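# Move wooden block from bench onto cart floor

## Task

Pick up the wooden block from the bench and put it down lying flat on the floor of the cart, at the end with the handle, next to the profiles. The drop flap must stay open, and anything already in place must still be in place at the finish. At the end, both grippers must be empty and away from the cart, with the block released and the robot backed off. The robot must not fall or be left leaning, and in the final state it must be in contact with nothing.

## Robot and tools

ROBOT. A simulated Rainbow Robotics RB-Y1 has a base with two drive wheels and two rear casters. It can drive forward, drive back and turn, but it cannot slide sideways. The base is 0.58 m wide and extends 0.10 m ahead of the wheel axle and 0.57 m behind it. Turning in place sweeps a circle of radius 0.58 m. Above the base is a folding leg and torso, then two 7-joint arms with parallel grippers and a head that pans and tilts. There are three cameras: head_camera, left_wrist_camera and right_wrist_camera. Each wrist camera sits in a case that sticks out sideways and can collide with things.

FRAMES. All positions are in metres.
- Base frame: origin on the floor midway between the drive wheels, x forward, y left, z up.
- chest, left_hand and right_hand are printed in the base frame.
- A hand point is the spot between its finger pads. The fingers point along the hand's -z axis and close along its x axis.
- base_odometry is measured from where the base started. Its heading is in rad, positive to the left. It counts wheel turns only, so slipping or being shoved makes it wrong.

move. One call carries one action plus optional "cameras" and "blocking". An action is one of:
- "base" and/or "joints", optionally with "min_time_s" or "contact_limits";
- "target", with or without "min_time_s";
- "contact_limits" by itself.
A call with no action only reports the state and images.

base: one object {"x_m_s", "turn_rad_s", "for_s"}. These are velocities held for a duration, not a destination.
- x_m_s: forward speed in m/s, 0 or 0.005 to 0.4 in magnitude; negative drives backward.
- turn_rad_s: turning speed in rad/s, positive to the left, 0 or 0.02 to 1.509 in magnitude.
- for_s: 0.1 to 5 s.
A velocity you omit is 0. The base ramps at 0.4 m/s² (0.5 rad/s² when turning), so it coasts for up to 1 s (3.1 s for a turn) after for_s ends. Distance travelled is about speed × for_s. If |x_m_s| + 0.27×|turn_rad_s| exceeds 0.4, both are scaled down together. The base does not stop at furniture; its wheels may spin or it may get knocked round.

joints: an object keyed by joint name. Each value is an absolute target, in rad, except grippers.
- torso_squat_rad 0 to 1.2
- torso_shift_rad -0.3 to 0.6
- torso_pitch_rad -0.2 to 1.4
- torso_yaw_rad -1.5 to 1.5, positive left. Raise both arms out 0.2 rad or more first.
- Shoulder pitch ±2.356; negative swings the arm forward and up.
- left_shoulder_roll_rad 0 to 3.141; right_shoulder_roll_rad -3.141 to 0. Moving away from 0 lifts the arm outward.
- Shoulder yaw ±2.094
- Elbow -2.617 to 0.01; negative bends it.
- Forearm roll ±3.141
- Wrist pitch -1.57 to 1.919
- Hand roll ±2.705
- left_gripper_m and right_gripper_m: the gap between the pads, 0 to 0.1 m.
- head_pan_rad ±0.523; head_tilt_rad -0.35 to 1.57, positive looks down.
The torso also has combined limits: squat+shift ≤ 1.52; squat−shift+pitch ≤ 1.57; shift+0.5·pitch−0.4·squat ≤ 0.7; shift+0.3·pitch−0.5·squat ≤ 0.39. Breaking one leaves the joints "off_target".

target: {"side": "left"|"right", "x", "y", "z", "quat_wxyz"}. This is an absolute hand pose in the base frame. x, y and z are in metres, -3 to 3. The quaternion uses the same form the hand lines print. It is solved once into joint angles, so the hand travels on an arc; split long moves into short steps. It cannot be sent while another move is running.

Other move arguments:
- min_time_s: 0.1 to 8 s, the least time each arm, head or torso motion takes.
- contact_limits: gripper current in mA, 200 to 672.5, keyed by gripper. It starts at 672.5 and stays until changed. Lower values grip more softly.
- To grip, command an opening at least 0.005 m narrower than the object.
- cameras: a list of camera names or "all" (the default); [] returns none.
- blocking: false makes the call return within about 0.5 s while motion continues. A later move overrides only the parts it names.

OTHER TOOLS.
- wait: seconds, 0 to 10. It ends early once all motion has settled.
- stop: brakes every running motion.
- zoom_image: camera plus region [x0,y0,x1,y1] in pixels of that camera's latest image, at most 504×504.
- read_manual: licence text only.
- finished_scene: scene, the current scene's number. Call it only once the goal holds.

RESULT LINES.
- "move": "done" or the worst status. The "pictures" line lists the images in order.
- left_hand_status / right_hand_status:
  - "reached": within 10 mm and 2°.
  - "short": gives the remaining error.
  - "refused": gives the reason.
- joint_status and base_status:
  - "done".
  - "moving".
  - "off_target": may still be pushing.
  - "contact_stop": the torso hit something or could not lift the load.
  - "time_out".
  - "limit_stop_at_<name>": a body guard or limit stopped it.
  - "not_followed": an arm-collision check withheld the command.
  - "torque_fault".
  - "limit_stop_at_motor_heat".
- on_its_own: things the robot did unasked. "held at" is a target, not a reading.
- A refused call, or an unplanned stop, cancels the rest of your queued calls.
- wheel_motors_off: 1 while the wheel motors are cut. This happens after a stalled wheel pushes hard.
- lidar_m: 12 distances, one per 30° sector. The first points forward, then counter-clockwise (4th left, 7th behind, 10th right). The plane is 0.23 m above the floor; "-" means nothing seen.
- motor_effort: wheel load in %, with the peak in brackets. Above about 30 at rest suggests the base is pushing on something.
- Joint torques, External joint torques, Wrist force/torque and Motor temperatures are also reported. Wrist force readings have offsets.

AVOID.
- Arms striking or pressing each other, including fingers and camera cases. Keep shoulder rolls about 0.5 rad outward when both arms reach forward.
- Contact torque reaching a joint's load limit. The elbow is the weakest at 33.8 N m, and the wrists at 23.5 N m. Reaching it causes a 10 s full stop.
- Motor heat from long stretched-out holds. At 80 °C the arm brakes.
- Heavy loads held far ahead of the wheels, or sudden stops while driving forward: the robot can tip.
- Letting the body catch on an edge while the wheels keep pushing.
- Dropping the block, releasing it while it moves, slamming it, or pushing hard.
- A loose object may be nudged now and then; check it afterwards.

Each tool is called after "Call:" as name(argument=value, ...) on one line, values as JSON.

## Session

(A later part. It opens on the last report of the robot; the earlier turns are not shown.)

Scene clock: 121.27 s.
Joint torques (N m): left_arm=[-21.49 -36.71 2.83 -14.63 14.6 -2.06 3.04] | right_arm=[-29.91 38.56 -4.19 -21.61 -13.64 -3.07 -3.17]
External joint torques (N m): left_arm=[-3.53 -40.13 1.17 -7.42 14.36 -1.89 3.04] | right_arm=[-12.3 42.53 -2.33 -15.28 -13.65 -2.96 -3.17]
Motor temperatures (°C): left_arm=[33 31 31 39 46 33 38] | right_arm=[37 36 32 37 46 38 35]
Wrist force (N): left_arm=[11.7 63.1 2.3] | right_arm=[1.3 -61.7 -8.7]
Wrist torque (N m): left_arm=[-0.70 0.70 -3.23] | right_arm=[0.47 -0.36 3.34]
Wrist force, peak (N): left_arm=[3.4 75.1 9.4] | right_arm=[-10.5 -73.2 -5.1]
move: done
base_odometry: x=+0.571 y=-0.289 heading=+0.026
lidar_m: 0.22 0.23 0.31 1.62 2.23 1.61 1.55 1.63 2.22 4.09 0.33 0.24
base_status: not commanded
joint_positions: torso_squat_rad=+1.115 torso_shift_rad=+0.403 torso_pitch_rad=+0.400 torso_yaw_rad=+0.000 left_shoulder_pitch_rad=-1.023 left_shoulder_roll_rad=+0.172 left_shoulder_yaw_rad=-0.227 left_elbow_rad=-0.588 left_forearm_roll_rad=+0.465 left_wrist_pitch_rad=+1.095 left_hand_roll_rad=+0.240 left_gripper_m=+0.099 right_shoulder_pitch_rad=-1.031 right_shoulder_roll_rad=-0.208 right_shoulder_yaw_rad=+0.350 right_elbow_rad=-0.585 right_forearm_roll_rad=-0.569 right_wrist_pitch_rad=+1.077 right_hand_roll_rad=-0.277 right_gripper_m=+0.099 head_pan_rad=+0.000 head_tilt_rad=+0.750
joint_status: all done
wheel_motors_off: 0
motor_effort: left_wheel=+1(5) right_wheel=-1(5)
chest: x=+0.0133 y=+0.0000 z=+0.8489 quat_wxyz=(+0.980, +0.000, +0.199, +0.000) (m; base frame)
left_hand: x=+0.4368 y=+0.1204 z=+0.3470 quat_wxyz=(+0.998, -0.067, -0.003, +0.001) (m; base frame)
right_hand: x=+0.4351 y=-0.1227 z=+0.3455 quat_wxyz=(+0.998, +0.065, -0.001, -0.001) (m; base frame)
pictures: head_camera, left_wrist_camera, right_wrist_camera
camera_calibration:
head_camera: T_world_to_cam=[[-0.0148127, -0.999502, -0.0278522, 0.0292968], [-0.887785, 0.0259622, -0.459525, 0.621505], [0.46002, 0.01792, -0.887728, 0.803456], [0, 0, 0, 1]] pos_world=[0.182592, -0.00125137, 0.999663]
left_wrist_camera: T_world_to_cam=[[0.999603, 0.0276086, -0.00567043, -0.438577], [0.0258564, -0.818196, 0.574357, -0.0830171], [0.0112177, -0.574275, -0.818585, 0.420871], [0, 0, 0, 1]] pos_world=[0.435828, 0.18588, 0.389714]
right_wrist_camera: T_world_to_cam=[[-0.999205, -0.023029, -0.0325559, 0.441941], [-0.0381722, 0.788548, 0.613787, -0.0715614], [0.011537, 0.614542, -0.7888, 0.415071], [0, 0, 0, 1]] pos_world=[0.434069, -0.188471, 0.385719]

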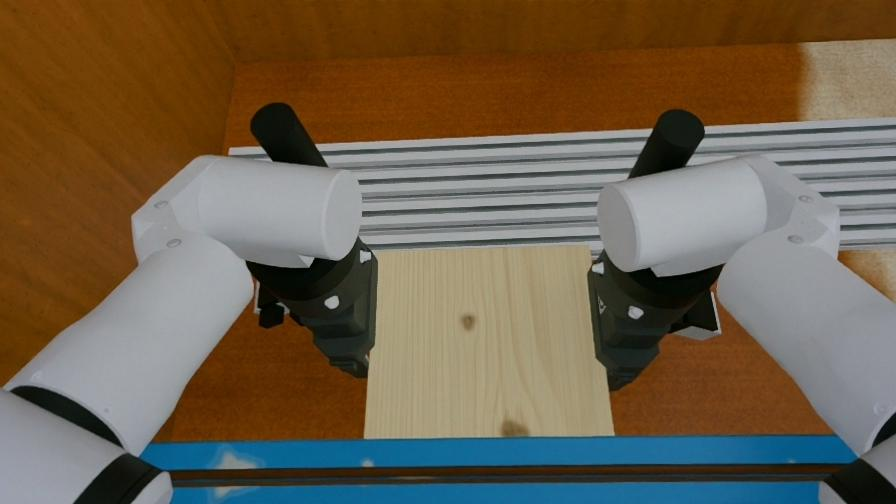

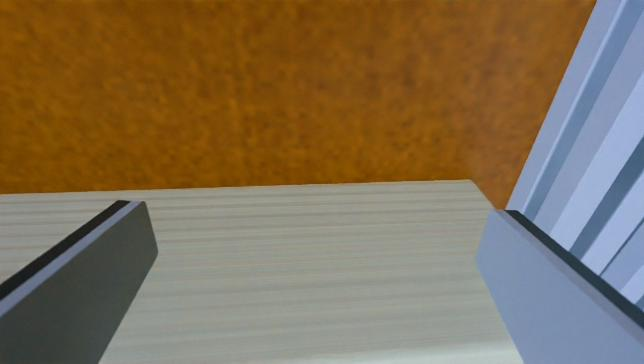

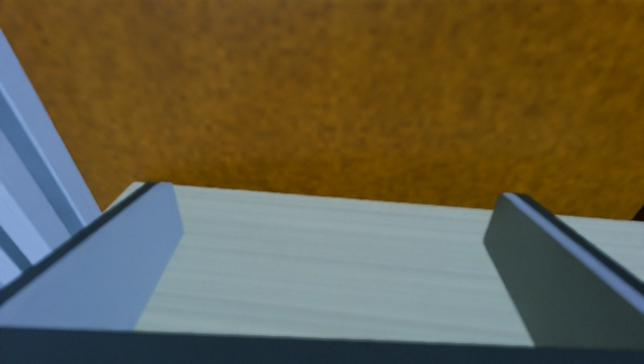

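Call:
move(joints={"left_shoulder_pitch_rad":-1.024,"left_shoulder_roll_rad":0.15,"left_shoulder_yaw_rad":-0.228,"left_elbow_rad":-0.535,"left_forearm_roll_rad":0.466,"left_wrist_pitch_rad":1.042,"left_hand_roll_rad":0.225,"right_shoulder_pitch_rad":-1.034,"right_shoulder_roll_rad":-0.181,"right_shoulder_yaw_rad":0.351,"right_elbow_rad":-0.534,"right_forearm_roll_rad":-0.568,"right_wrist_pitch_rad":1.025,"right_hand_roll_rad":-0.259}, min_time_s=1.5)

Scene clock: 124.40 s.
Joint torques (N m): left_arm=[-18.69 -33.87 2.85 -12.84 12.91 -1.23 2.68] | right_arm=[-25.02 37.39 -3.59 -18.64 -12.64 -1.15 -2.46]
External joint torques (N m): left_arm=[-0.98 -37.12 1.38 -5.86 12.68 -1.06 2.68] | right_arm=[-7.63 41.16 -1.94 -12.52 -12.66 -1.03 -2.46]
Motor temperatures (°C): left_arm=[33 31 31 39 46 33 38] | right_arm=[37 36 31 37 46 38 35]
Wrist force (N): left_arm=[12.7 56.9 1.8] | right_arm=[6.6 -55.8 -7.3]
Wrist torque (N m): left_arm=[-0.83 0.63 -2.80] | right_arm=[0.21 -0.64 2.35]
Wrist force, peak (N): left_arm=[8.9 66.5 1.0] | right_arm=[0.1 -65.3 -8.8]
move: done
base_odometry: x=+0.571 y=-0.289 heading=+0.026
lidar_m: 0.21 0.22 0.31 1.62 2.23 1.63 1.56 1.63 2.23 4.08 0.33 0.24
base_status: not commanded
joint_positions: torso_squat_rad=+1.115 torso_shift_rad=+0.403 torso_pitch_rad=+0.400 torso_yaw_rad=+0.000 left_shoulder_pitch_rad=-1.024 left_shoulder_roll_rad=+0.159 left_shoulder_yaw_rad=-0.228 left_elbow_rad=-0.534 left_forearm_roll_rad=+0.463 left_wrist_pitch_rad=+1.042 left_hand_roll_rad=+0.224 left_gripper_m=+0.099 right_shoulder_pitch_rad=-1.032 right_shoulder_roll_rad=-0.191 right_shoulder_yaw_rad=+0.351 right_elbow_rad=-0.531 right_forearm_roll_rad=-0.565 right_wrist_pitch_rad=+1.025 right_hand_roll_rad=-0.258 right_gripper_m=+0.099 head_pan_rad=+0.000 head_tilt_rad=+0.750
joint_status: all done
wheel_motors_off: 0
motor_effort: left_wheel=-2(2) right_wheel=-4(6)
chest: x=+0.0133 y=+0.0000 z=+0.8489 quat_wxyz=(+0.980, +0.000, +0.199, +0.000) (m; base frame)
left_hand: x=+0.4302 y=+0.1210 z=+0.3352 quat_wxyz=(+0.998, -0.066, -0.005, -0.001) (m; base frame)
right_hand: x=+0.4293 y=-0.1230 z=+0.3343 quat_wxyz=(+0.998, +0.063, -0.004, +0.002) (m; base frame)
pictures: head_camera, left_wrist_camera, right_wrist_camera
camera_calibration:
head_camera: T_world_to_cam=[[-0.0148573, -0.999504, -0.0277629, 0.0292158], [-0.887784, 0.0259607, -0.459528, 0.621507], [0.46002, 0.0178201, -0.887729, 0.803457], [0, 0, 0, 1]] pos_world=[0.182592, -0.00125112, 0.999663]
left_wrist_camera: T_world_to_cam=[[0.999684, 0.0250787, -0.00193055, -0.432932], [0.0216743, -0.819943, 0.572035, -0.0728492], [0.012763, -0.571896, -0.820227, 0.411191], [0, 0, 0, 1]] pos_world=[0.429126, 0.186284, 0.378107]
right_wrist_camera: T_world_to_cam=[[-0.998878, -0.0279312, -0.0382372, 0.43688], [-0.0454842, 0.790528, 0.610734, -0.0603284], [0.013169, 0.611788, -0.790912, 0.40618], [0, 0, 0, 1]] pos_world=[0.428297, -0.188602, 0.374802]

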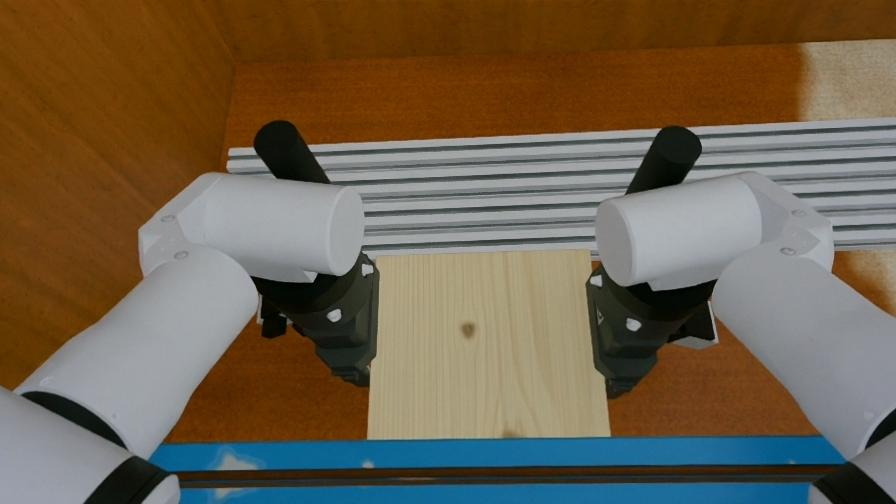

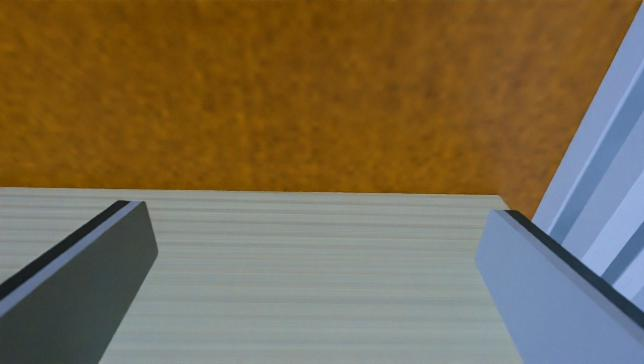

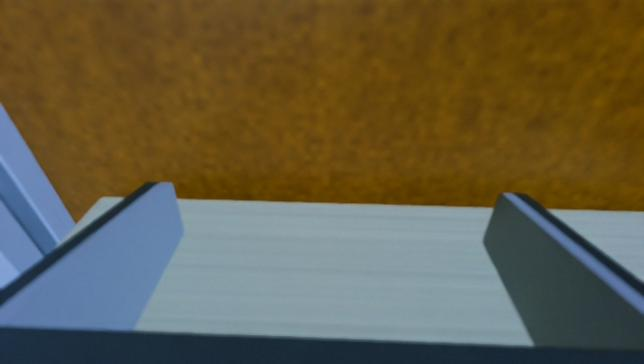

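Call:
move(joints={"left_shoulder_roll_rad":0.143,"left_elbow_rad":-0.503,"left_wrist_pitch_rad":1.01,"left_hand_roll_rad":0.216,"right_shoulder_roll_rad":-0.172,"right_elbow_rad":-0.502,"right_wrist_pitch_rad":0.994,"right_hand_roll_rad":-0.248}, min_time_s=1.2)

Scene clock: 127.17 s.
Joint torques (N m): left_arm=[-14.35 -31.47 2.71 -10.26 11.42 -3.37 2.3] | right_arm=[-17.03 43.77 -3.66 -13.36 -12.48 0.14 -1.75]
External joint torques (N m): left_arm=[3.25 -34.64 1.34 -3.41 11.2 -3.19 2.3] | right_arm=[0.29 47.49 -2.12 -7.36 -12.5 0.28 -1.75]
Motor temperatures (°C): left_arm=[33 31 31 39 45 33 38] | right_arm=[37 36 31 36 46 38 35]
Wrist force (N): left_arm=[8.6 49.0 23.9] | right_arm=[20.3 -59.3 10.8]
Wrist torque (N m): left_arm=[0.24 1.94 -2.45] | right_arm=[1.16 1.60 1.77]
Wrist force, peak (N): left_arm=[10.2 55.4 26.7] | right_arm=[20.8 -59.7 9.9]
move: done
base_odometry: x=+0.571 y=-0.289 heading=+0.026
lidar_m: 0.21 0.22 0.31 1.62 2.23 1.62 1.55 1.63 2.20 4.08 0.33 0.23
base_status: not commanded
joint_positions: torso_squat_rad=+1.115 torso_shift_rad=+0.403 torso_pitch_rad=+0.399 torso_yaw_rad=+0.000 left_shoulder_pitch_rad=-1.025 left_shoulder_roll_rad=+0.151 left_shoulder_yaw_rad=-0.228 left_elbow_rad=-0.502 left_forearm_roll_rad=+0.463 left_wrist_pitch_rad=+1.011 left_hand_roll_rad=+0.215 left_gripper_m=+0.099 right_shoulder_pitch_rad=-1.034 right_shoulder_roll_rad=-0.184 right_shoulder_yaw_rad=+0.351 right_elbow_rad=-0.500 right_forearm_roll_rad=-0.565 right_wrist_pitch_rad=+0.994 right_hand_roll_rad=-0.248 right_gripper_m=+0.099 head_pan_rad=+0.000 head_tilt_rad=+0.750
joint_status: all done
wheel_motors_off: 0
motor_effort: left_wheel=-3(4) right_wheel=-7(7)
chest: x=+0.0130 y=+0.0000 z=+0.8491 quat_wxyz=(+0.980, +0.000, +0.198, +0.000) (m; base frame)
left_hand: x=+0.4267 y=+0.1207 z=+0.3295 quat_wxyz=(+0.998, -0.066, -0.007, -0.001) (m; base frame)
right_hand: x=+0.4274 y=-0.1238 z=+0.3293 quat_wxyz=(+0.998, +0.063, -0.008, +0.002) (m; base frame)
pictures: head_camera, left_wrist_camera, right_wrist_camera
camera_calibration:
head_camera: T_world_to_cam=[[-0.0149195, -0.999502, -0.0278205, 0.0292859], [-0.88733, 0.02606, -0.460397, 0.621986], [0.460893, 0.017817, -0.887277, 0.803339], [0, 0, 0, 1]] pos_world=[0.182091, -0.00125082, 0.99996]
left_wrist_camera: T_world_to_cam=[[0.999698, 0.0244598, 0.00218909, -0.430766], [0.0188064, -0.819855, 0.572262, -0.0684953], [0.0157921, -0.572048, -0.820068, 0.405043], [0, 0, 0, 1]] pos_world=[0.425527, 0.186084, 0.372303]
right_wrist_camera: T_world_to_cam=[[-0.998545, -0.0285213, -0.0457722, 0.437038], [-0.050539, 0.791108, 0.609585, -0.0540935], [0.0188246, 0.611011, -0.791398, 0.40043], [0, 0, 0, 1]] pos_world=[0.42613, -0.189408, 0.369879]

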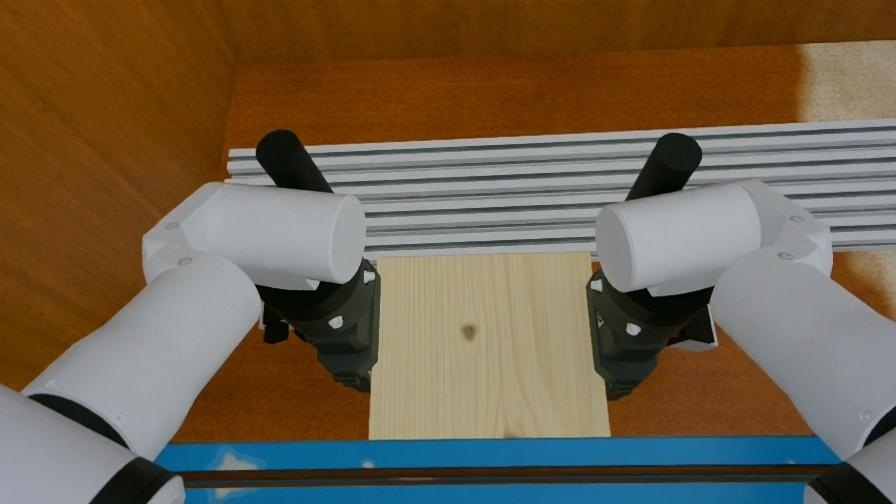

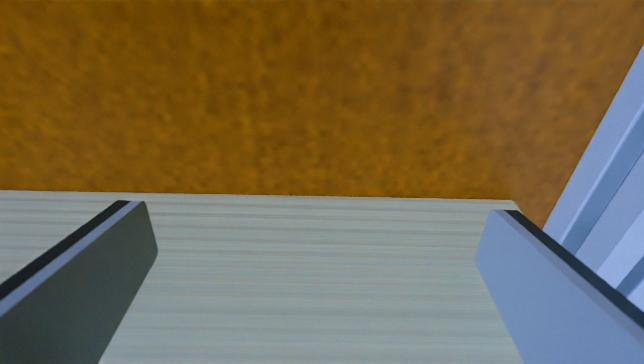

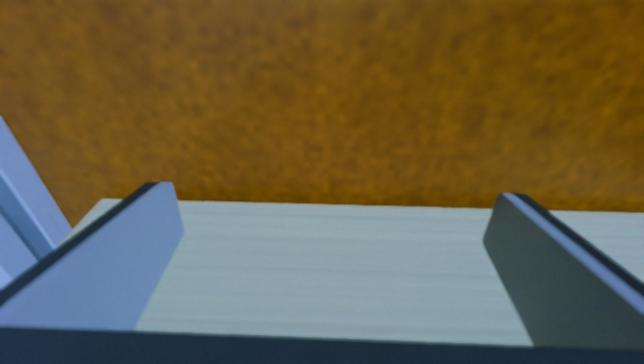

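Call:
move(joints={"left_shoulder_pitch_rad":-0.971,"left_shoulder_roll_rad":0.227,"left_shoulder_yaw_rad":-0.192,"left_elbow_rad":-0.557,"left_forearm_roll_rad":0.512,"left_wrist_pitch_rad":1.04,"left_hand_roll_rad":0.13,"right_shoulder_pitch_rad":-0.981,"right_shoulder_roll_rad":-0.261,"right_shoulder_yaw_rad":0.316,"right_elbow_rad":-0.557,"right_forearm_roll_rad":-0.614,"right_wrist_pitch_rad":1.021,"right_hand_roll_rad":-0.164}, min_time_s=1.5)

Scene clock: 130.50 s.
Joint torques (N m): left_arm=[-14.93 3.94 3.46 -7.26 0.55 0.08 -0.31] | right_arm=[-15.41 -6.78 -3.94 -6.9 -0.26 0.05 0.24]
External joint torques (N m): left_arm=[2.17 -0.78 1.78 -0.46 0.3 0.23 -0.31] | right_arm=[1.37 -1.57 -2.09 -0.96 -0.25 0.15 0.23]
Motor temperatures (°C): left_arm=[33 31 31 39 45 33 38] | right_arm=[37 36 31 36 45 38 34]
Wrist force (N): left_arm=[1.1 1.6 -6.9] | right_arm=[-0.8 0.5 -5.1]
Wrist torque (N m): left_arm=[-0.24 0.23 0.11] | right_arm=[-0.10 0.06 -0.05]
Wrist force, peak (N): left_arm=[7.7 49.6 24.4] | right_arm=[21.3 -59.9 7.4]
move: done
base_odometry: x=+0.571 y=-0.289 heading=+0.026
lidar_m: 0.21 0.22 0.31 1.63 2.22 1.63 1.54 1.63 2.21 4.08 0.33 0.24
base_status: not commanded
joint_positions: torso_squat_rad=+1.115 torso_shift_rad=+0.403 torso_pitch_rad=+0.400 torso_yaw_rad=+0.000 left_shoulder_pitch_rad=-0.971 left_shoulder_roll_rad=+0.227 left_shoulder_yaw_rad=-0.192 left_elbow_rad=-0.557 left_forearm_roll_rad=+0.512 left_wrist_pitch_rad=+1.040 left_hand_roll_rad=+0.130 left_gripper_m=+0.099 right_shoulder_pitch_rad=-0.981 right_shoulder_roll_rad=-0.261 right_shoulder_yaw_rad=+0.316 right_elbow_rad=-0.557 right_forearm_roll_rad=-0.614 right_wrist_pitch_rad=+1.021 right_hand_roll_rad=-0.164 right_gripper_m=+0.099 head_pan_rad=+0.000 head_tilt_rad=+0.750
joint_status: all done
wheel_motors_off: 0
motor_effort: left_wheel=-2(6) right_wheel=-4(7)
chest: x=+0.0132 y=+0.0000 z=+0.8490 quat_wxyz=(+0.980, +0.000, +0.199, +0.000) (m; base frame)
left_hand: x=+0.4259 y=+0.1627 z=+0.3275 quat_wxyz=(+0.998, -0.070, -0.004, +0.002) (m; base frame)
right_hand: x=+0.4265 y=-0.1635 z=+0.3279 quat_wxyz=(+0.998, +0.068, -0.004, +0.000) (m; base frame)
pictures: head_camera, left_wrist_camera, right_wrist_camera
camera_calibration:
head_camera: T_world_to_cam=[[-0.0149405, -0.999502, -0.0278107, 0.0292762], [-0.88768, 0.0260606, -0.459722, 0.621505], [0.460218, 0.0178186, -0.887627, 0.80341], [0, 0, 0, 1]] pos_world=[0.182391, -0.00125082, 0.999663]
left_wrist_camera: T_world_to_cam=[[0.999546, 0.0296507, -0.00535018, -0.429328], [0.0272736, -0.814959, 0.578876, -0.0396288], [0.0128039, -0.578759, -0.815398, 0.428229], [0, 0, 0, 1]] pos_world=[0.424731, 0.228276, 0.36982]
right_wrist_camera: T_world_to_cam=[[-0.998935, -0.0251373, -0.0386868, 0.433401], [-0.0437027, 0.784302, 0.618837, -0.0289959], [0.0147863, 0.619869, -0.784566, 0.424421], [0, 0, 0, 1]] pos_world=[0.425396, -0.229449, 0.367697]

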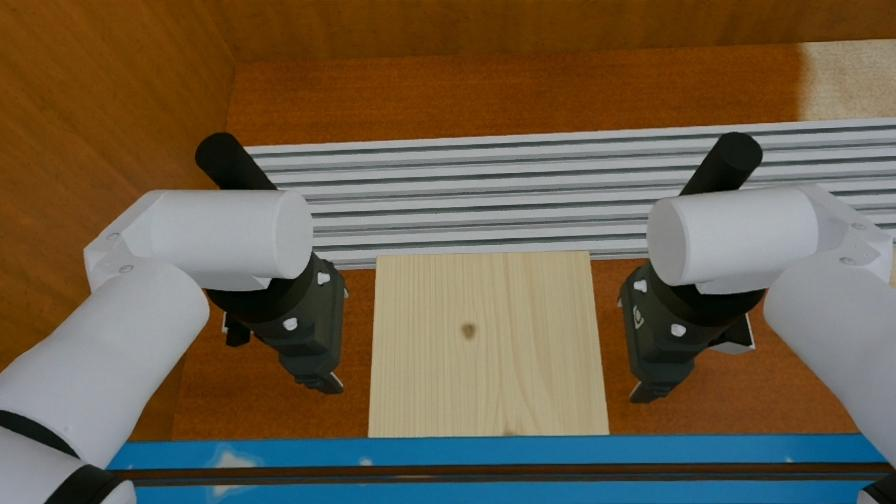

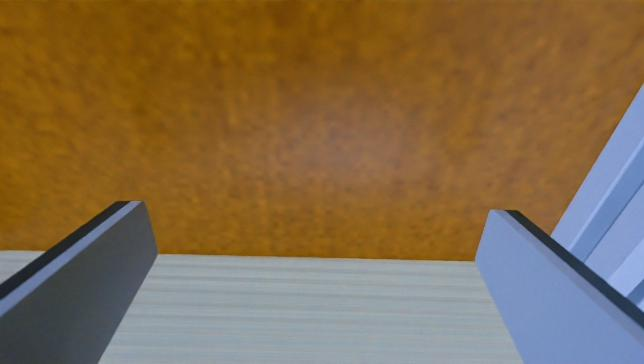

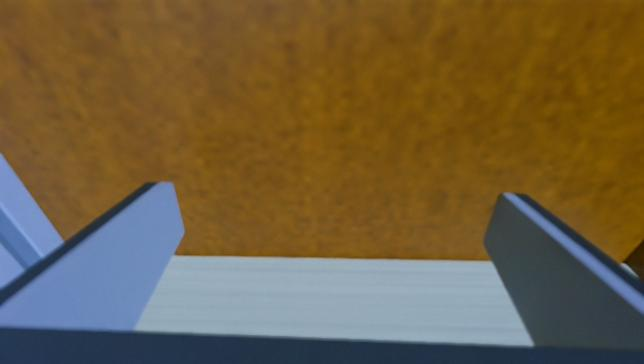

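Call:
move(joints={"left_shoulder_pitch_rad":-1.024,"left_shoulder_roll_rad":0.143,"left_shoulder_yaw_rad":-0.228,"left_elbow_rad":-0.503,"left_forearm_roll_rad":0.466,"left_wrist_pitch_rad":1.01,"left_hand_roll_rad":0.216,"right_shoulder_pitch_rad":-1.034,"right_shoulder_roll_rad":-0.172,"right_shoulder_yaw_rad":0.351,"right_elbow_rad":-0.502,"right_forearm_roll_rad":-0.568,"right_wrist_pitch_rad":0.994,"right_hand_roll_rad":-0.248}, min_time_s=1.5, cameras=[])

Call:
move(base={"x_m_s":0.05,"for_s":0.17}, cameras=[])

Call:
move(joints={"left_shoulder_pitch_rad":-0.971,"left_shoulder_roll_rad":0.227,"left_shoulder_yaw_rad":-0.192,"left_elbow_rad":-0.557,"left_forearm_roll_rad":0.512,"left_wrist_pitch_rad":1.04,"left_hand_roll_rad":0.13,"right_shoulder_pitch_rad":-0.981,"right_shoulder_roll_rad":-0.261,"right_shoulder_yaw_rad":0.316,"right_elbow_rad":-0.557,"right_forearm_roll_rad":-0.614,"right_wrist_pitch_rad":1.021,"right_hand_roll_rad":-0.164}, min_time_s=1.5)

Scene clock: 137.30 s.
Joint torques (N m): left_arm=[-22.91 -30.26 4.37 -15.3 11.97 -7.2 3.15] | right_arm=[-25.84 36.13 -2.48 -18.24 -10.2 -6.03 -2.56]
External joint torques (N m): left_arm=[-5.36 -33.42 3 -8.48 11.75 -7.03 3.15] | right_arm=[-8.58 39.81 -0.96 -12.26 -10.22 -5.91 -2.56]
Motor temperatures (°C): left_arm=[33 30 31 38 43 33 38] | right_arm=[36 35 31 35 43 38 34]
Wrist force (N): left_arm=[-6.1 52.2 25.7] | right_arm=[-6.4 -55.3 23.1]
Wrist torque (N m): left_arm=[0.74 2.23 -2.79] | right_arm=[1.26 1.83 2.27]
Wrist force, peak (N): left_arm=[-6.8 52.6 27.3] | right_arm=[-6.9 -55.6 23.7]
move: done
base_odometry: x=+0.571 y=-0.289 heading=+0.026
lidar_m: 0.21 0.22 0.31 1.62 2.24 1.62 1.55 1.63 2.21 4.08 0.33 0.24
base_status: not commanded
joint_positions: torso_squat_rad=+1.115 torso_shift_rad=+0.403 torso_pitch_rad=+0.399 torso_yaw_rad=+0.000 left_shoulder_pitch_rad=-1.023 left_shoulder_roll_rad=+0.151 left_shoulder_yaw_rad=-0.229 left_elbow_rad=-0.501 left_forearm_roll_rad=+0.463 left_wrist_pitch_rad=+1.012 left_hand_roll_rad=+0.215 left_gripper_m=+0.099 right_shoulder_pitch_rad=-1.032 right_shoulder_roll_rad=-0.182 right_shoulder_yaw_rad=+0.351 right_elbow_rad=-0.499 right_forearm_roll_rad=-0.565 right_wrist_pitch_rad=+0.995 right_hand_roll_rad=-0.247 right_gripper_m=+0.099 head_pan_rad=+0.000 head_tilt_rad=+0.750
joint_status: all done
wheel_motors_off: 0
motor_effort: left_wheel=+0(3) right_wheel=+1(6)
chest: x=+0.0129 y=+0.0000 z=+0.8491 quat_wxyz=(+0.980, +0.000, +0.198, +0.000) (m; base frame)
left_hand: x=+0.4248 y=+0.1213 z=+0.3285 quat_wxyz=(+0.998, -0.065, -0.005, -0.001) (m; base frame)
right_hand: x=+0.4250 y=-0.1234 z=+0.3283 quat_wxyz=(+0.998, +0.063, -0.005, +0.002) (m; base frame)
pictures: none
No camera images: "cameras" was empty.

Scene clock: 137.87 s.
Joint torques (N m): left_arm=[-25.01 -29.92 5.19 -17.82 12.27 -8.23 3.21] | right_arm=[-27.66 34.01 -3.88 -19.97 -10.1 -6.67 -2.64]
External joint torques (N m): left_arm=[-7.49 -33.07 3.82 -11.01 12.05 -8.06 3.21] | right_arm=[-10.42 37.67 -2.37 -13.99 -10.11 -6.55 -2.65]
Motor temperatures (°C): left_arm=[33 30 31 38 43 33 38] | right_arm=[36 35 31 35 43 38 34]
Wrist force (N): left_arm=[-9.7 52.9 21.3] | right_arm=[-13.0 -53.9 18.3]
Wrist torque (N m): left_arm=[0.79 2.06 -2.85] | right_arm=[1.21 1.02 2.77]
Wrist force, peak (N): left_arm=[-13.3 53.7 29.8] | right_arm=[-17.2 -52.8 27.0]
move: done
base_odometry: x=+0.579 y=-0.289 heading=+0.026
lidar_m: 0.20 0.23 0.30 1.61 2.25 1.62 1.56 1.64 2.22 0.88 0.32 0.23
base_status: done (sent for 0.17 of 0.17 s)
joint_positions: torso_squat_rad=+1.115 torso_shift_rad=+0.402 torso_pitch_rad=+0.399 torso_yaw_rad=+0.000 left_shoulder_pitch_rad=-1.022 left_shoulder_roll_rad=+0.151 left_shoulder_yaw_rad=-0.229 left_elbow_rad=-0.500 left_forearm_roll_rad=+0.463 left_wrist_pitch_rad=+1.012 left_hand_roll_rad=+0.215 left_gripper_m=+0.099 right_shoulder_pitch_rad=-1.031 right_shoulder_roll_rad=-0.181 right_shoulder_yaw_rad=+0.351 right_elbow_rad=-0.499 right_forearm_roll_rad=-0.565 right_wrist_pitch_rad=+0.996 right_hand_roll_rad=-0.247 right_gripper_m=+0.099 head_pan_rad=+0.000 head_tilt_rad=+0.750
joint_status: not commanded
wheel_motors_off: 0
motor_effort: left_wheel=+4(29) right_wheel=+3(30)
chest: x=+0.0129 y=+0.0000 z=+0.8491 quat_wxyz=(+0.980, +0.000, +0.198, +0.000) (m; base frame)
left_hand: x=+0.4242 y=+0.1215 z=+0.3281 quat_wxyz=(+0.998, -0.065, -0.005, -0.001) (m; base frame)
right_hand: x=+0.4245 y=-0.1231 z=+0.3280 quat_wxyz=(+0.998, +0.063, -0.005, +0.002) (m; base frame)
pictures: none
No camera images: "cameras" was empty.

Scene clock: 139.67 s.
Joint torques (N m): left_arm=[-15.09 4.14 3.91 -7.22 0.38 0.03 -0.39] | right_arm=[-15.5 -6.61 -3.72 -6.83 -0.43 0.11 0.28]
External joint torques (N m): left_arm=[2 -0.58 2.23 -0.42 0.14 0.18 -0.39] | right_arm=[1.29 -1.4 -1.87 -0.88 -0.42 0.22 0.28]
Motor temperatures (°C): left_arm=[33 30 31 38 42 33 38] | right_arm=[36 35 31 35 43 37 34]
Wrist force (N): left_arm=[1.1 2.4 -7.2] | right_arm=[0.1 1.3 -4.9]
Wrist torque (N m): left_arm=[-0.41 0.22 0.11] | right_arm=[-0.15 0.14 -0.08]
Wrist force, peak (N): left_arm=[-10.4 53.3 20.0] | right_arm=[-10.6 -54.2 16.0]
move: done
base_odometry: x=+0.579 y=-0.289 heading=+0.026
lidar_m: 0.19 0.21 0.30 1.61 2.25 1.63 1.56 1.64 2.22 0.87 0.31 0.23
base_status: not commanded
joint_positions: torso_squat_rad=+1.115 torso_shift_rad=+0.403 torso_pitch_rad=+0.400 torso_yaw_rad=+0.000 left_shoulder_pitch_rad=-0.971 left_shoulder_roll_rad=+0.227 left_shoulder_yaw_rad=-0.192 left_elbow_rad=-0.557 left_forearm_roll_rad=+0.512 left_wrist_pitch_rad=+1.040 left_hand_roll_rad=+0.130 left_gripper_m=+0.099 right_shoulder_pitch_rad=-0.981 right_shoulder_roll_rad=-0.261 right_shoulder_yaw_rad=+0.316 right_elbow_rad=-0.557 right_forearm_roll_rad=-0.614 right_wrist_pitch_rad=+1.021 right_hand_roll_rad=-0.164 right_gripper_m=+0.099 head_pan_rad=+0.000 head_tilt_rad=+0.750
joint_status: all done
wheel_motors_off: 0
motor_effort: left_wheel=+2(5) right_wheel=+2(5)
chest: x=+0.0132 y=+0.0000 z=+0.8490 quat_wxyz=(+0.980, +0.000, +0.199, +0.000) (m; base frame)
left_hand: x=+0.4258 y=+0.1627 z=+0.3275 quat_wxyz=(+0.998, -0.070, -0.004, +0.002) (m; base frame)
right_hand: x=+0.4265 y=-0.1635 z=+0.3279 quat_wxyz=(+0.998, +0.068, -0.004, +0.000) (m; base frame)
pictures: head_camera, left_wrist_camera, right_wrist_camera
camera_calibration:
head_camera: T_world_to_cam=[[-0.0149405, -0.999502, -0.0278107, 0.0292762], [-0.88768, 0.0260606, -0.459722, 0.621505], [0.460218, 0.0178186, -0.887627, 0.80341], [0, 0, 0, 1]] pos_world=[0.182391, -0.00125082, 0.999663]
left_wrist_camera: T_world_to_cam=[[0.999546, 0.0296507, -0.00535018, -0.429328], [0.0272736, -0.814959, 0.578876, -0.0396288], [0.0128039, -0.578759, -0.815398, 0.428229], [0, 0, 0, 1]] pos_world=[0.424731, 0.228276, 0.36982]
right_wrist_camera: T_world_to_cam=[[-0.998935, -0.0251373, -0.0386868, 0.433401], [-0.0437027, 0.784302, 0.618837, -0.0289959], [0.0147863, 0.619869, -0.784566, 0.424421], [0, 0, 0, 1]] pos_world=[0.425396, -0.229449, 0.367697]

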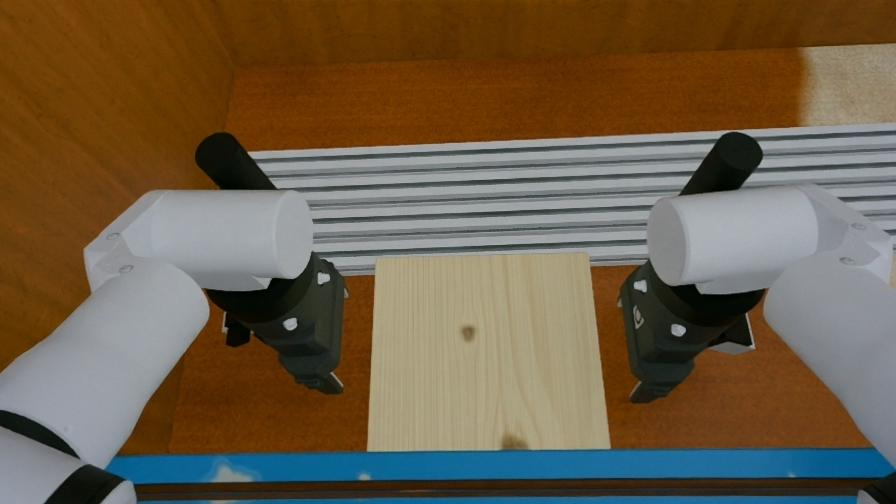

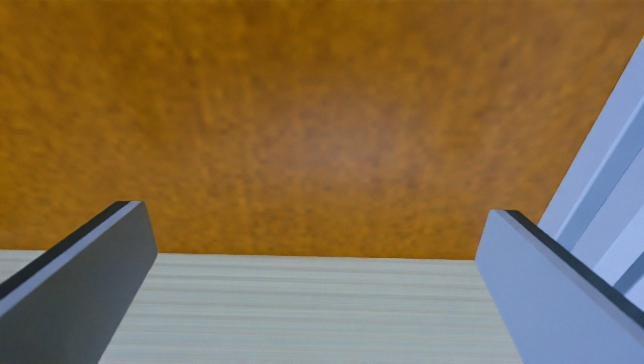

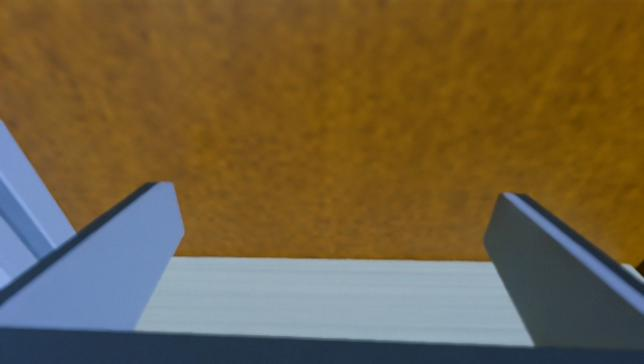

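Call:
move(joints={"torso_squat_rad":0.85,"torso_shift_rad":0.29}, min_time_s=1.5, cameras=[])

Call:
move(joints={"torso_squat_rad":0.1,"torso_shift_rad":0.19}, cameras=["head_camera"])

Call:
move(base={"x_m_s":-0.3,"for_s":1.6}, cameras=["head_camera"])

Scene clock: 143.33 s.
Joint torques (N m): left_arm=[-15.69 4.05 3.27 -6.87 0.46 -0.28 -0.25] | right_arm=[-16.5 -6.56 -3.78 -6.5 -0.28 -0.05 0.24]
External joint torques (N m): left_arm=[1.4 -0.67 1.59 -0.07 0.21 -0.13 -0.25] | right_arm=[0.27 -1.35 -1.92 -0.56 -0.28 0.06 0.24]
Motor temperatures (°C): left_arm=[33 30 31 38 41 33 38] | right_arm=[36 34 31 35 42 37 34]
Wrist force (N): left_arm=[0.9 2.3 -7.0] | right_arm=[0.6 1.8 -5.4]
Wrist torque (N m): left_arm=[-0.38 0.17 0.10] | right_arm=[-0.22 0.20 -0.05]
Wrist force, peak (N): left_arm=[0.6 3.0 -8.2] | right_arm=[0.4 2.0 -5.6]
move: done
base_odometry: x=+0.579 y=-0.289 heading=+0.026
lidar_m: 0.20 0.22 0.31 1.62 2.25 1.63 1.56 1.64 2.21 0.85 0.31 0.22
base_status: not commanded
joint_positions: torso_squat_rad=+0.850 torso_shift_rad=+0.290 torso_pitch_rad=+0.400 torso_yaw_rad=+0.000 left_shoulder_pitch_rad=-0.971 left_shoulder_roll_rad=+0.227 left_shoulder_yaw_rad=-0.192 left_elbow_rad=-0.557 left_forearm_roll_rad=+0.512 left_wrist_pitch_rad=+1.040 left_hand_roll_rad=+0.130 left_gripper_m=+0.099 right_shoulder_pitch_rad=-0.981 right_shoulder_roll_rad=-0.261 right_shoulder_yaw_rad=+0.316 right_elbow_rad=-0.557 right_forearm_roll_rad=-0.614 right_wrist_pitch_rad=+1.021 right_hand_roll_rad=-0.164 right_gripper_m=+0.099 head_pan_rad=+0.000 head_tilt_rad=+0.750
joint_status: all done
wheel_motors_off: 0
motor_effort: left_wheel=+1(3) right_wheel=+0(3)
chest: x=+0.0246 y=+0.0001 z=+1.0082 quat_wxyz=(+0.980, +0.000, +0.199, +0.000) (m; base frame)
left_hand: x=+0.4370 y=+0.1627 z=+0.4866 quat_wxyz=(+0.998, -0.070, -0.004, +0.002) (m; base frame)
right_hand: x=+0.4377 y=-0.1635 z=+0.4870 quat_wxyz=(+0.998, +0.068, -0.004, +0.000) (m; base frame)
pictures: none
No camera images: "cameras" was empty.

Scene clock: 146.60 s.
Joint torques (N m): left_arm=[-15.74 3.99 3.47 -6.75 0.45 -0.2 -0.27] | right_arm=[-16.48 -6.65 -3.76 -6.56 -0.48 -0.07 0.28]
External joint torques (N m): left_arm=[1.35 -0.72 1.79 0.05 0.21 -0.05 -0.27] | right_arm=[0.3 -1.44 -1.9 -0.61 -0.47 0.04 0.28]
Motor temperatures (°C): left_arm=[32 30 31 38 41 33 38] | right_arm=[36 34 31 34 41 37 34]
Wrist force (N): left_arm=[0.4 2.3 -7.8] | right_arm=[0.1 2.0 -5.0]
Wrist torque (N m): left_arm=[-0.38 0.14 0.13] | right_arm=[-0.26 0.11 -0.07]
Wrist force, peak (N): left_arm=[0.6 2.7 -8.5] | right_arm=[0.2 1.7 -6.0]
move: done
base_odometry: x=+0.579 y=-0.289 heading=+0.026
lidar_m: 0.20 0.21 0.30 1.61 2.26 1.62 1.56 1.64 2.23 0.85 0.31 0.21
base_status: not commanded
joint_positions: torso_squat_rad=+0.100 torso_shift_rad=+0.190 torso_pitch_rad=+0.400 torso_yaw_rad=+0.000 left_shoulder_pitch_rad=-0.971 left_shoulder_roll_rad=+0.227 left_shoulder_yaw_rad=-0.192 left_elbow_rad=-0.557 left_forearm_roll_rad=+0.512 left_wrist_pitch_rad=+1.040 left_hand_roll_rad=+0.130 left_gripper_m=+0.099 right_shoulder_pitch_rad=-0.981 right_shoulder_roll_rad=-0.261 right_shoulder_yaw_rad=+0.316 right_elbow_rad=-0.557 right_forearm_roll_rad=-0.614 right_wrist_pitch_rad=+1.021 right_hand_roll_rad=-0.164 right_gripper_m=+0.099 head_pan_rad=+0.000 head_tilt_rad=+0.750
joint_status: all done
wheel_motors_off: 0
motor_effort: left_wheel=+2(2) right_wheel=+0(2)
chest: x=+0.0240 y=+0.0001 z=+1.2495 quat_wxyz=(+0.980, +0.000, +0.199, +0.000) (m; base frame)
left_hand: x=+0.4364 y=+0.1627 z=+0.7278 quat_wxyz=(+0.998, -0.070, -0.004, +0.002) (m; base frame)
right_hand: x=+0.4371 y=-0.1635 z=+0.7282 quat_wxyz=(+0.998, +0.068, -0.004, +0.000) (m; base frame)
pictures: head_camera
camera_calibration:
head_camera: T_world_to_cam=[[-0.0149467, -0.999502, -0.0278074, 0.0405738], [-0.887783, 0.0260606, -0.459523, 0.815041], [0.460019, 0.0178186, -0.88773, 1.15407], [0, 0, 0, 1]] pos_world=[0.193292, -0.00125082, 1.40016]

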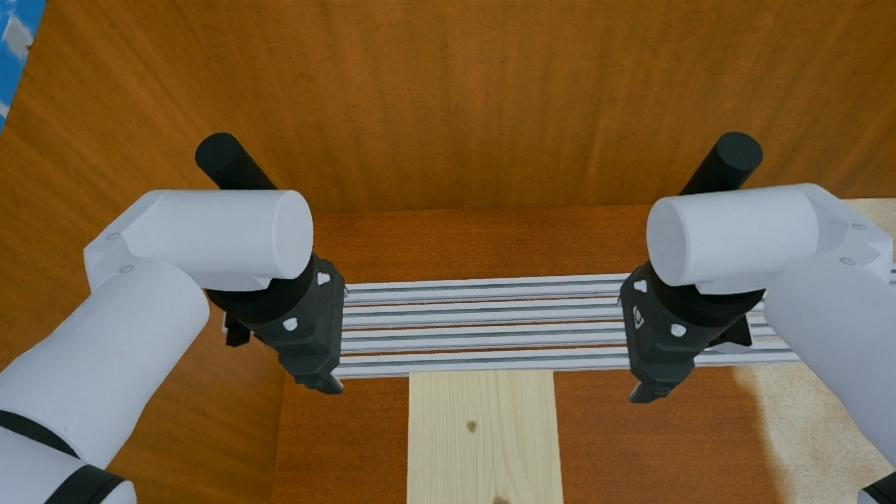

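Scene clock: 149.30 s.
Joint torques (N m): left_arm=[-16.21 3.78 3.47 -6.8 0.47 -0.22 -0.34] | right_arm=[-17.09 -6.24 -3.74 -6.38 -0.46 -0.12 0.26]
External joint torques (N m): left_arm=[0.88 -0.93 1.79 0 0.22 -0.07 -0.34] | right_arm=[-0.31 -1.03 -1.89 -0.44 -0.45 -0.02 0.26]
Motor temperatures (°C): left_arm=[32 30 31 38 40 33 38] | right_arm=[36 33 31 34 41 37 34]
Wrist force (N): left_arm=[0.1 2.3 -7.8] | right_arm=[0.3 1.5 -5.4]
Wrist torque (N m): left_arm=[-0.35 0.07 0.15] | right_arm=[-0.19 0.13 -0.06]
Wrist force, peak (N): left_arm=[1.3 3.0 -8.3] | right_arm=[-0.2 1.8 -5.8]
move: done
base_odometry: x=+0.099 y=-0.301 heading=+0.024
lidar_m: 0.68 0.72 1.21 4.41 1.56 1.12 1.08 1.14 1.56 4.14 1.00 0.72
base_status: done (sent for 1.6 of 1.6 s)
joint_positions: torso_squat_rad=+0.100 torso_shift_rad=+0.190 torso_pitch_rad=+0.400 torso_yaw_rad=+0.000 left_shoulder_pitch_rad=-0.971 left_shoulder_roll_rad=+0.227 left_shoulder_yaw_rad=-0.192 left_elbow_rad=-0.557 left_forearm_roll_rad=+0.512 left_wrist_pitch_rad=+1.040 left_hand_roll_rad=+0.130 left_gripper_m=+0.099 right_shoulder_pitch_rad=-0.981 right_shoulder_roll_rad=-0.261 right_shoulder_yaw_rad=+0.316 right_elbow_rad=-0.557 right_forearm_roll_rad=-0.614 right_wrist_pitch_rad=+1.021 right_hand_roll_rad=-0.164 right_gripper_m=+0.099 head_pan_rad=+0.000 head_tilt_rad=+0.750
joint_status: not commanded
wheel_motors_off: 0
motor_effort: left_wheel=-19(22) right_wheel=+17(35)
chest: x=+0.0240 y=+0.0001 z=+1.2495 quat_wxyz=(+0.980, +0.000, +0.199, +0.000) (m; base frame)
left_hand: x=+0.4364 y=+0.1628 z=+0.7279 quat_wxyz=(+0.998, -0.070, -0.004, +0.002) (m; base frame)
right_hand: x=+0.4371 y=-0.1635 z=+0.7282 quat_wxyz=(+0.998, +0.068, -0.004, +0.000) (m; base frame)
pictures: head_camera
camera_calibration:
head_camera: T_world_to_cam=[[-0.0149444, -0.999502, -0.0278071, 0.0405714], [-0.887742, 0.02606, -0.459603, 0.815056], [0.460098, 0.017817, -0.887689, 1.15404], [0, 0, 0, 1]] pos_world=[0.193191, -0.00125082, 1.40016]

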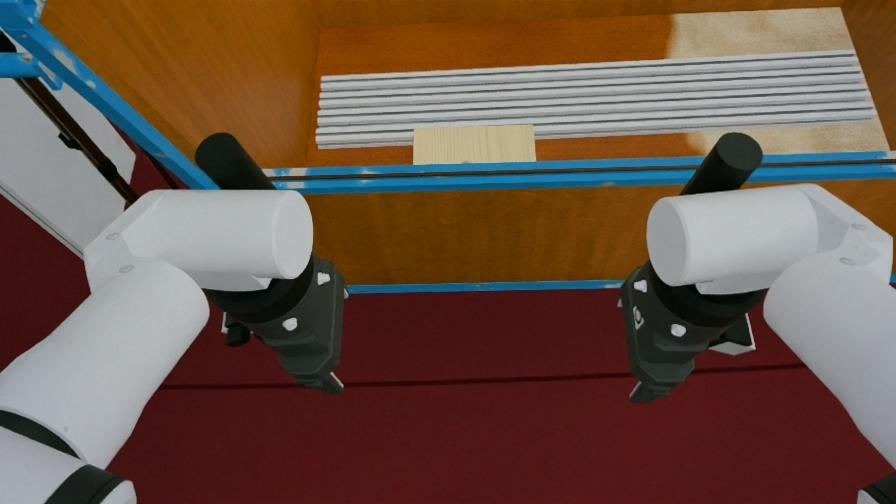

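Call:
finished_scene(scene=2)

The scene is finished: the task was done.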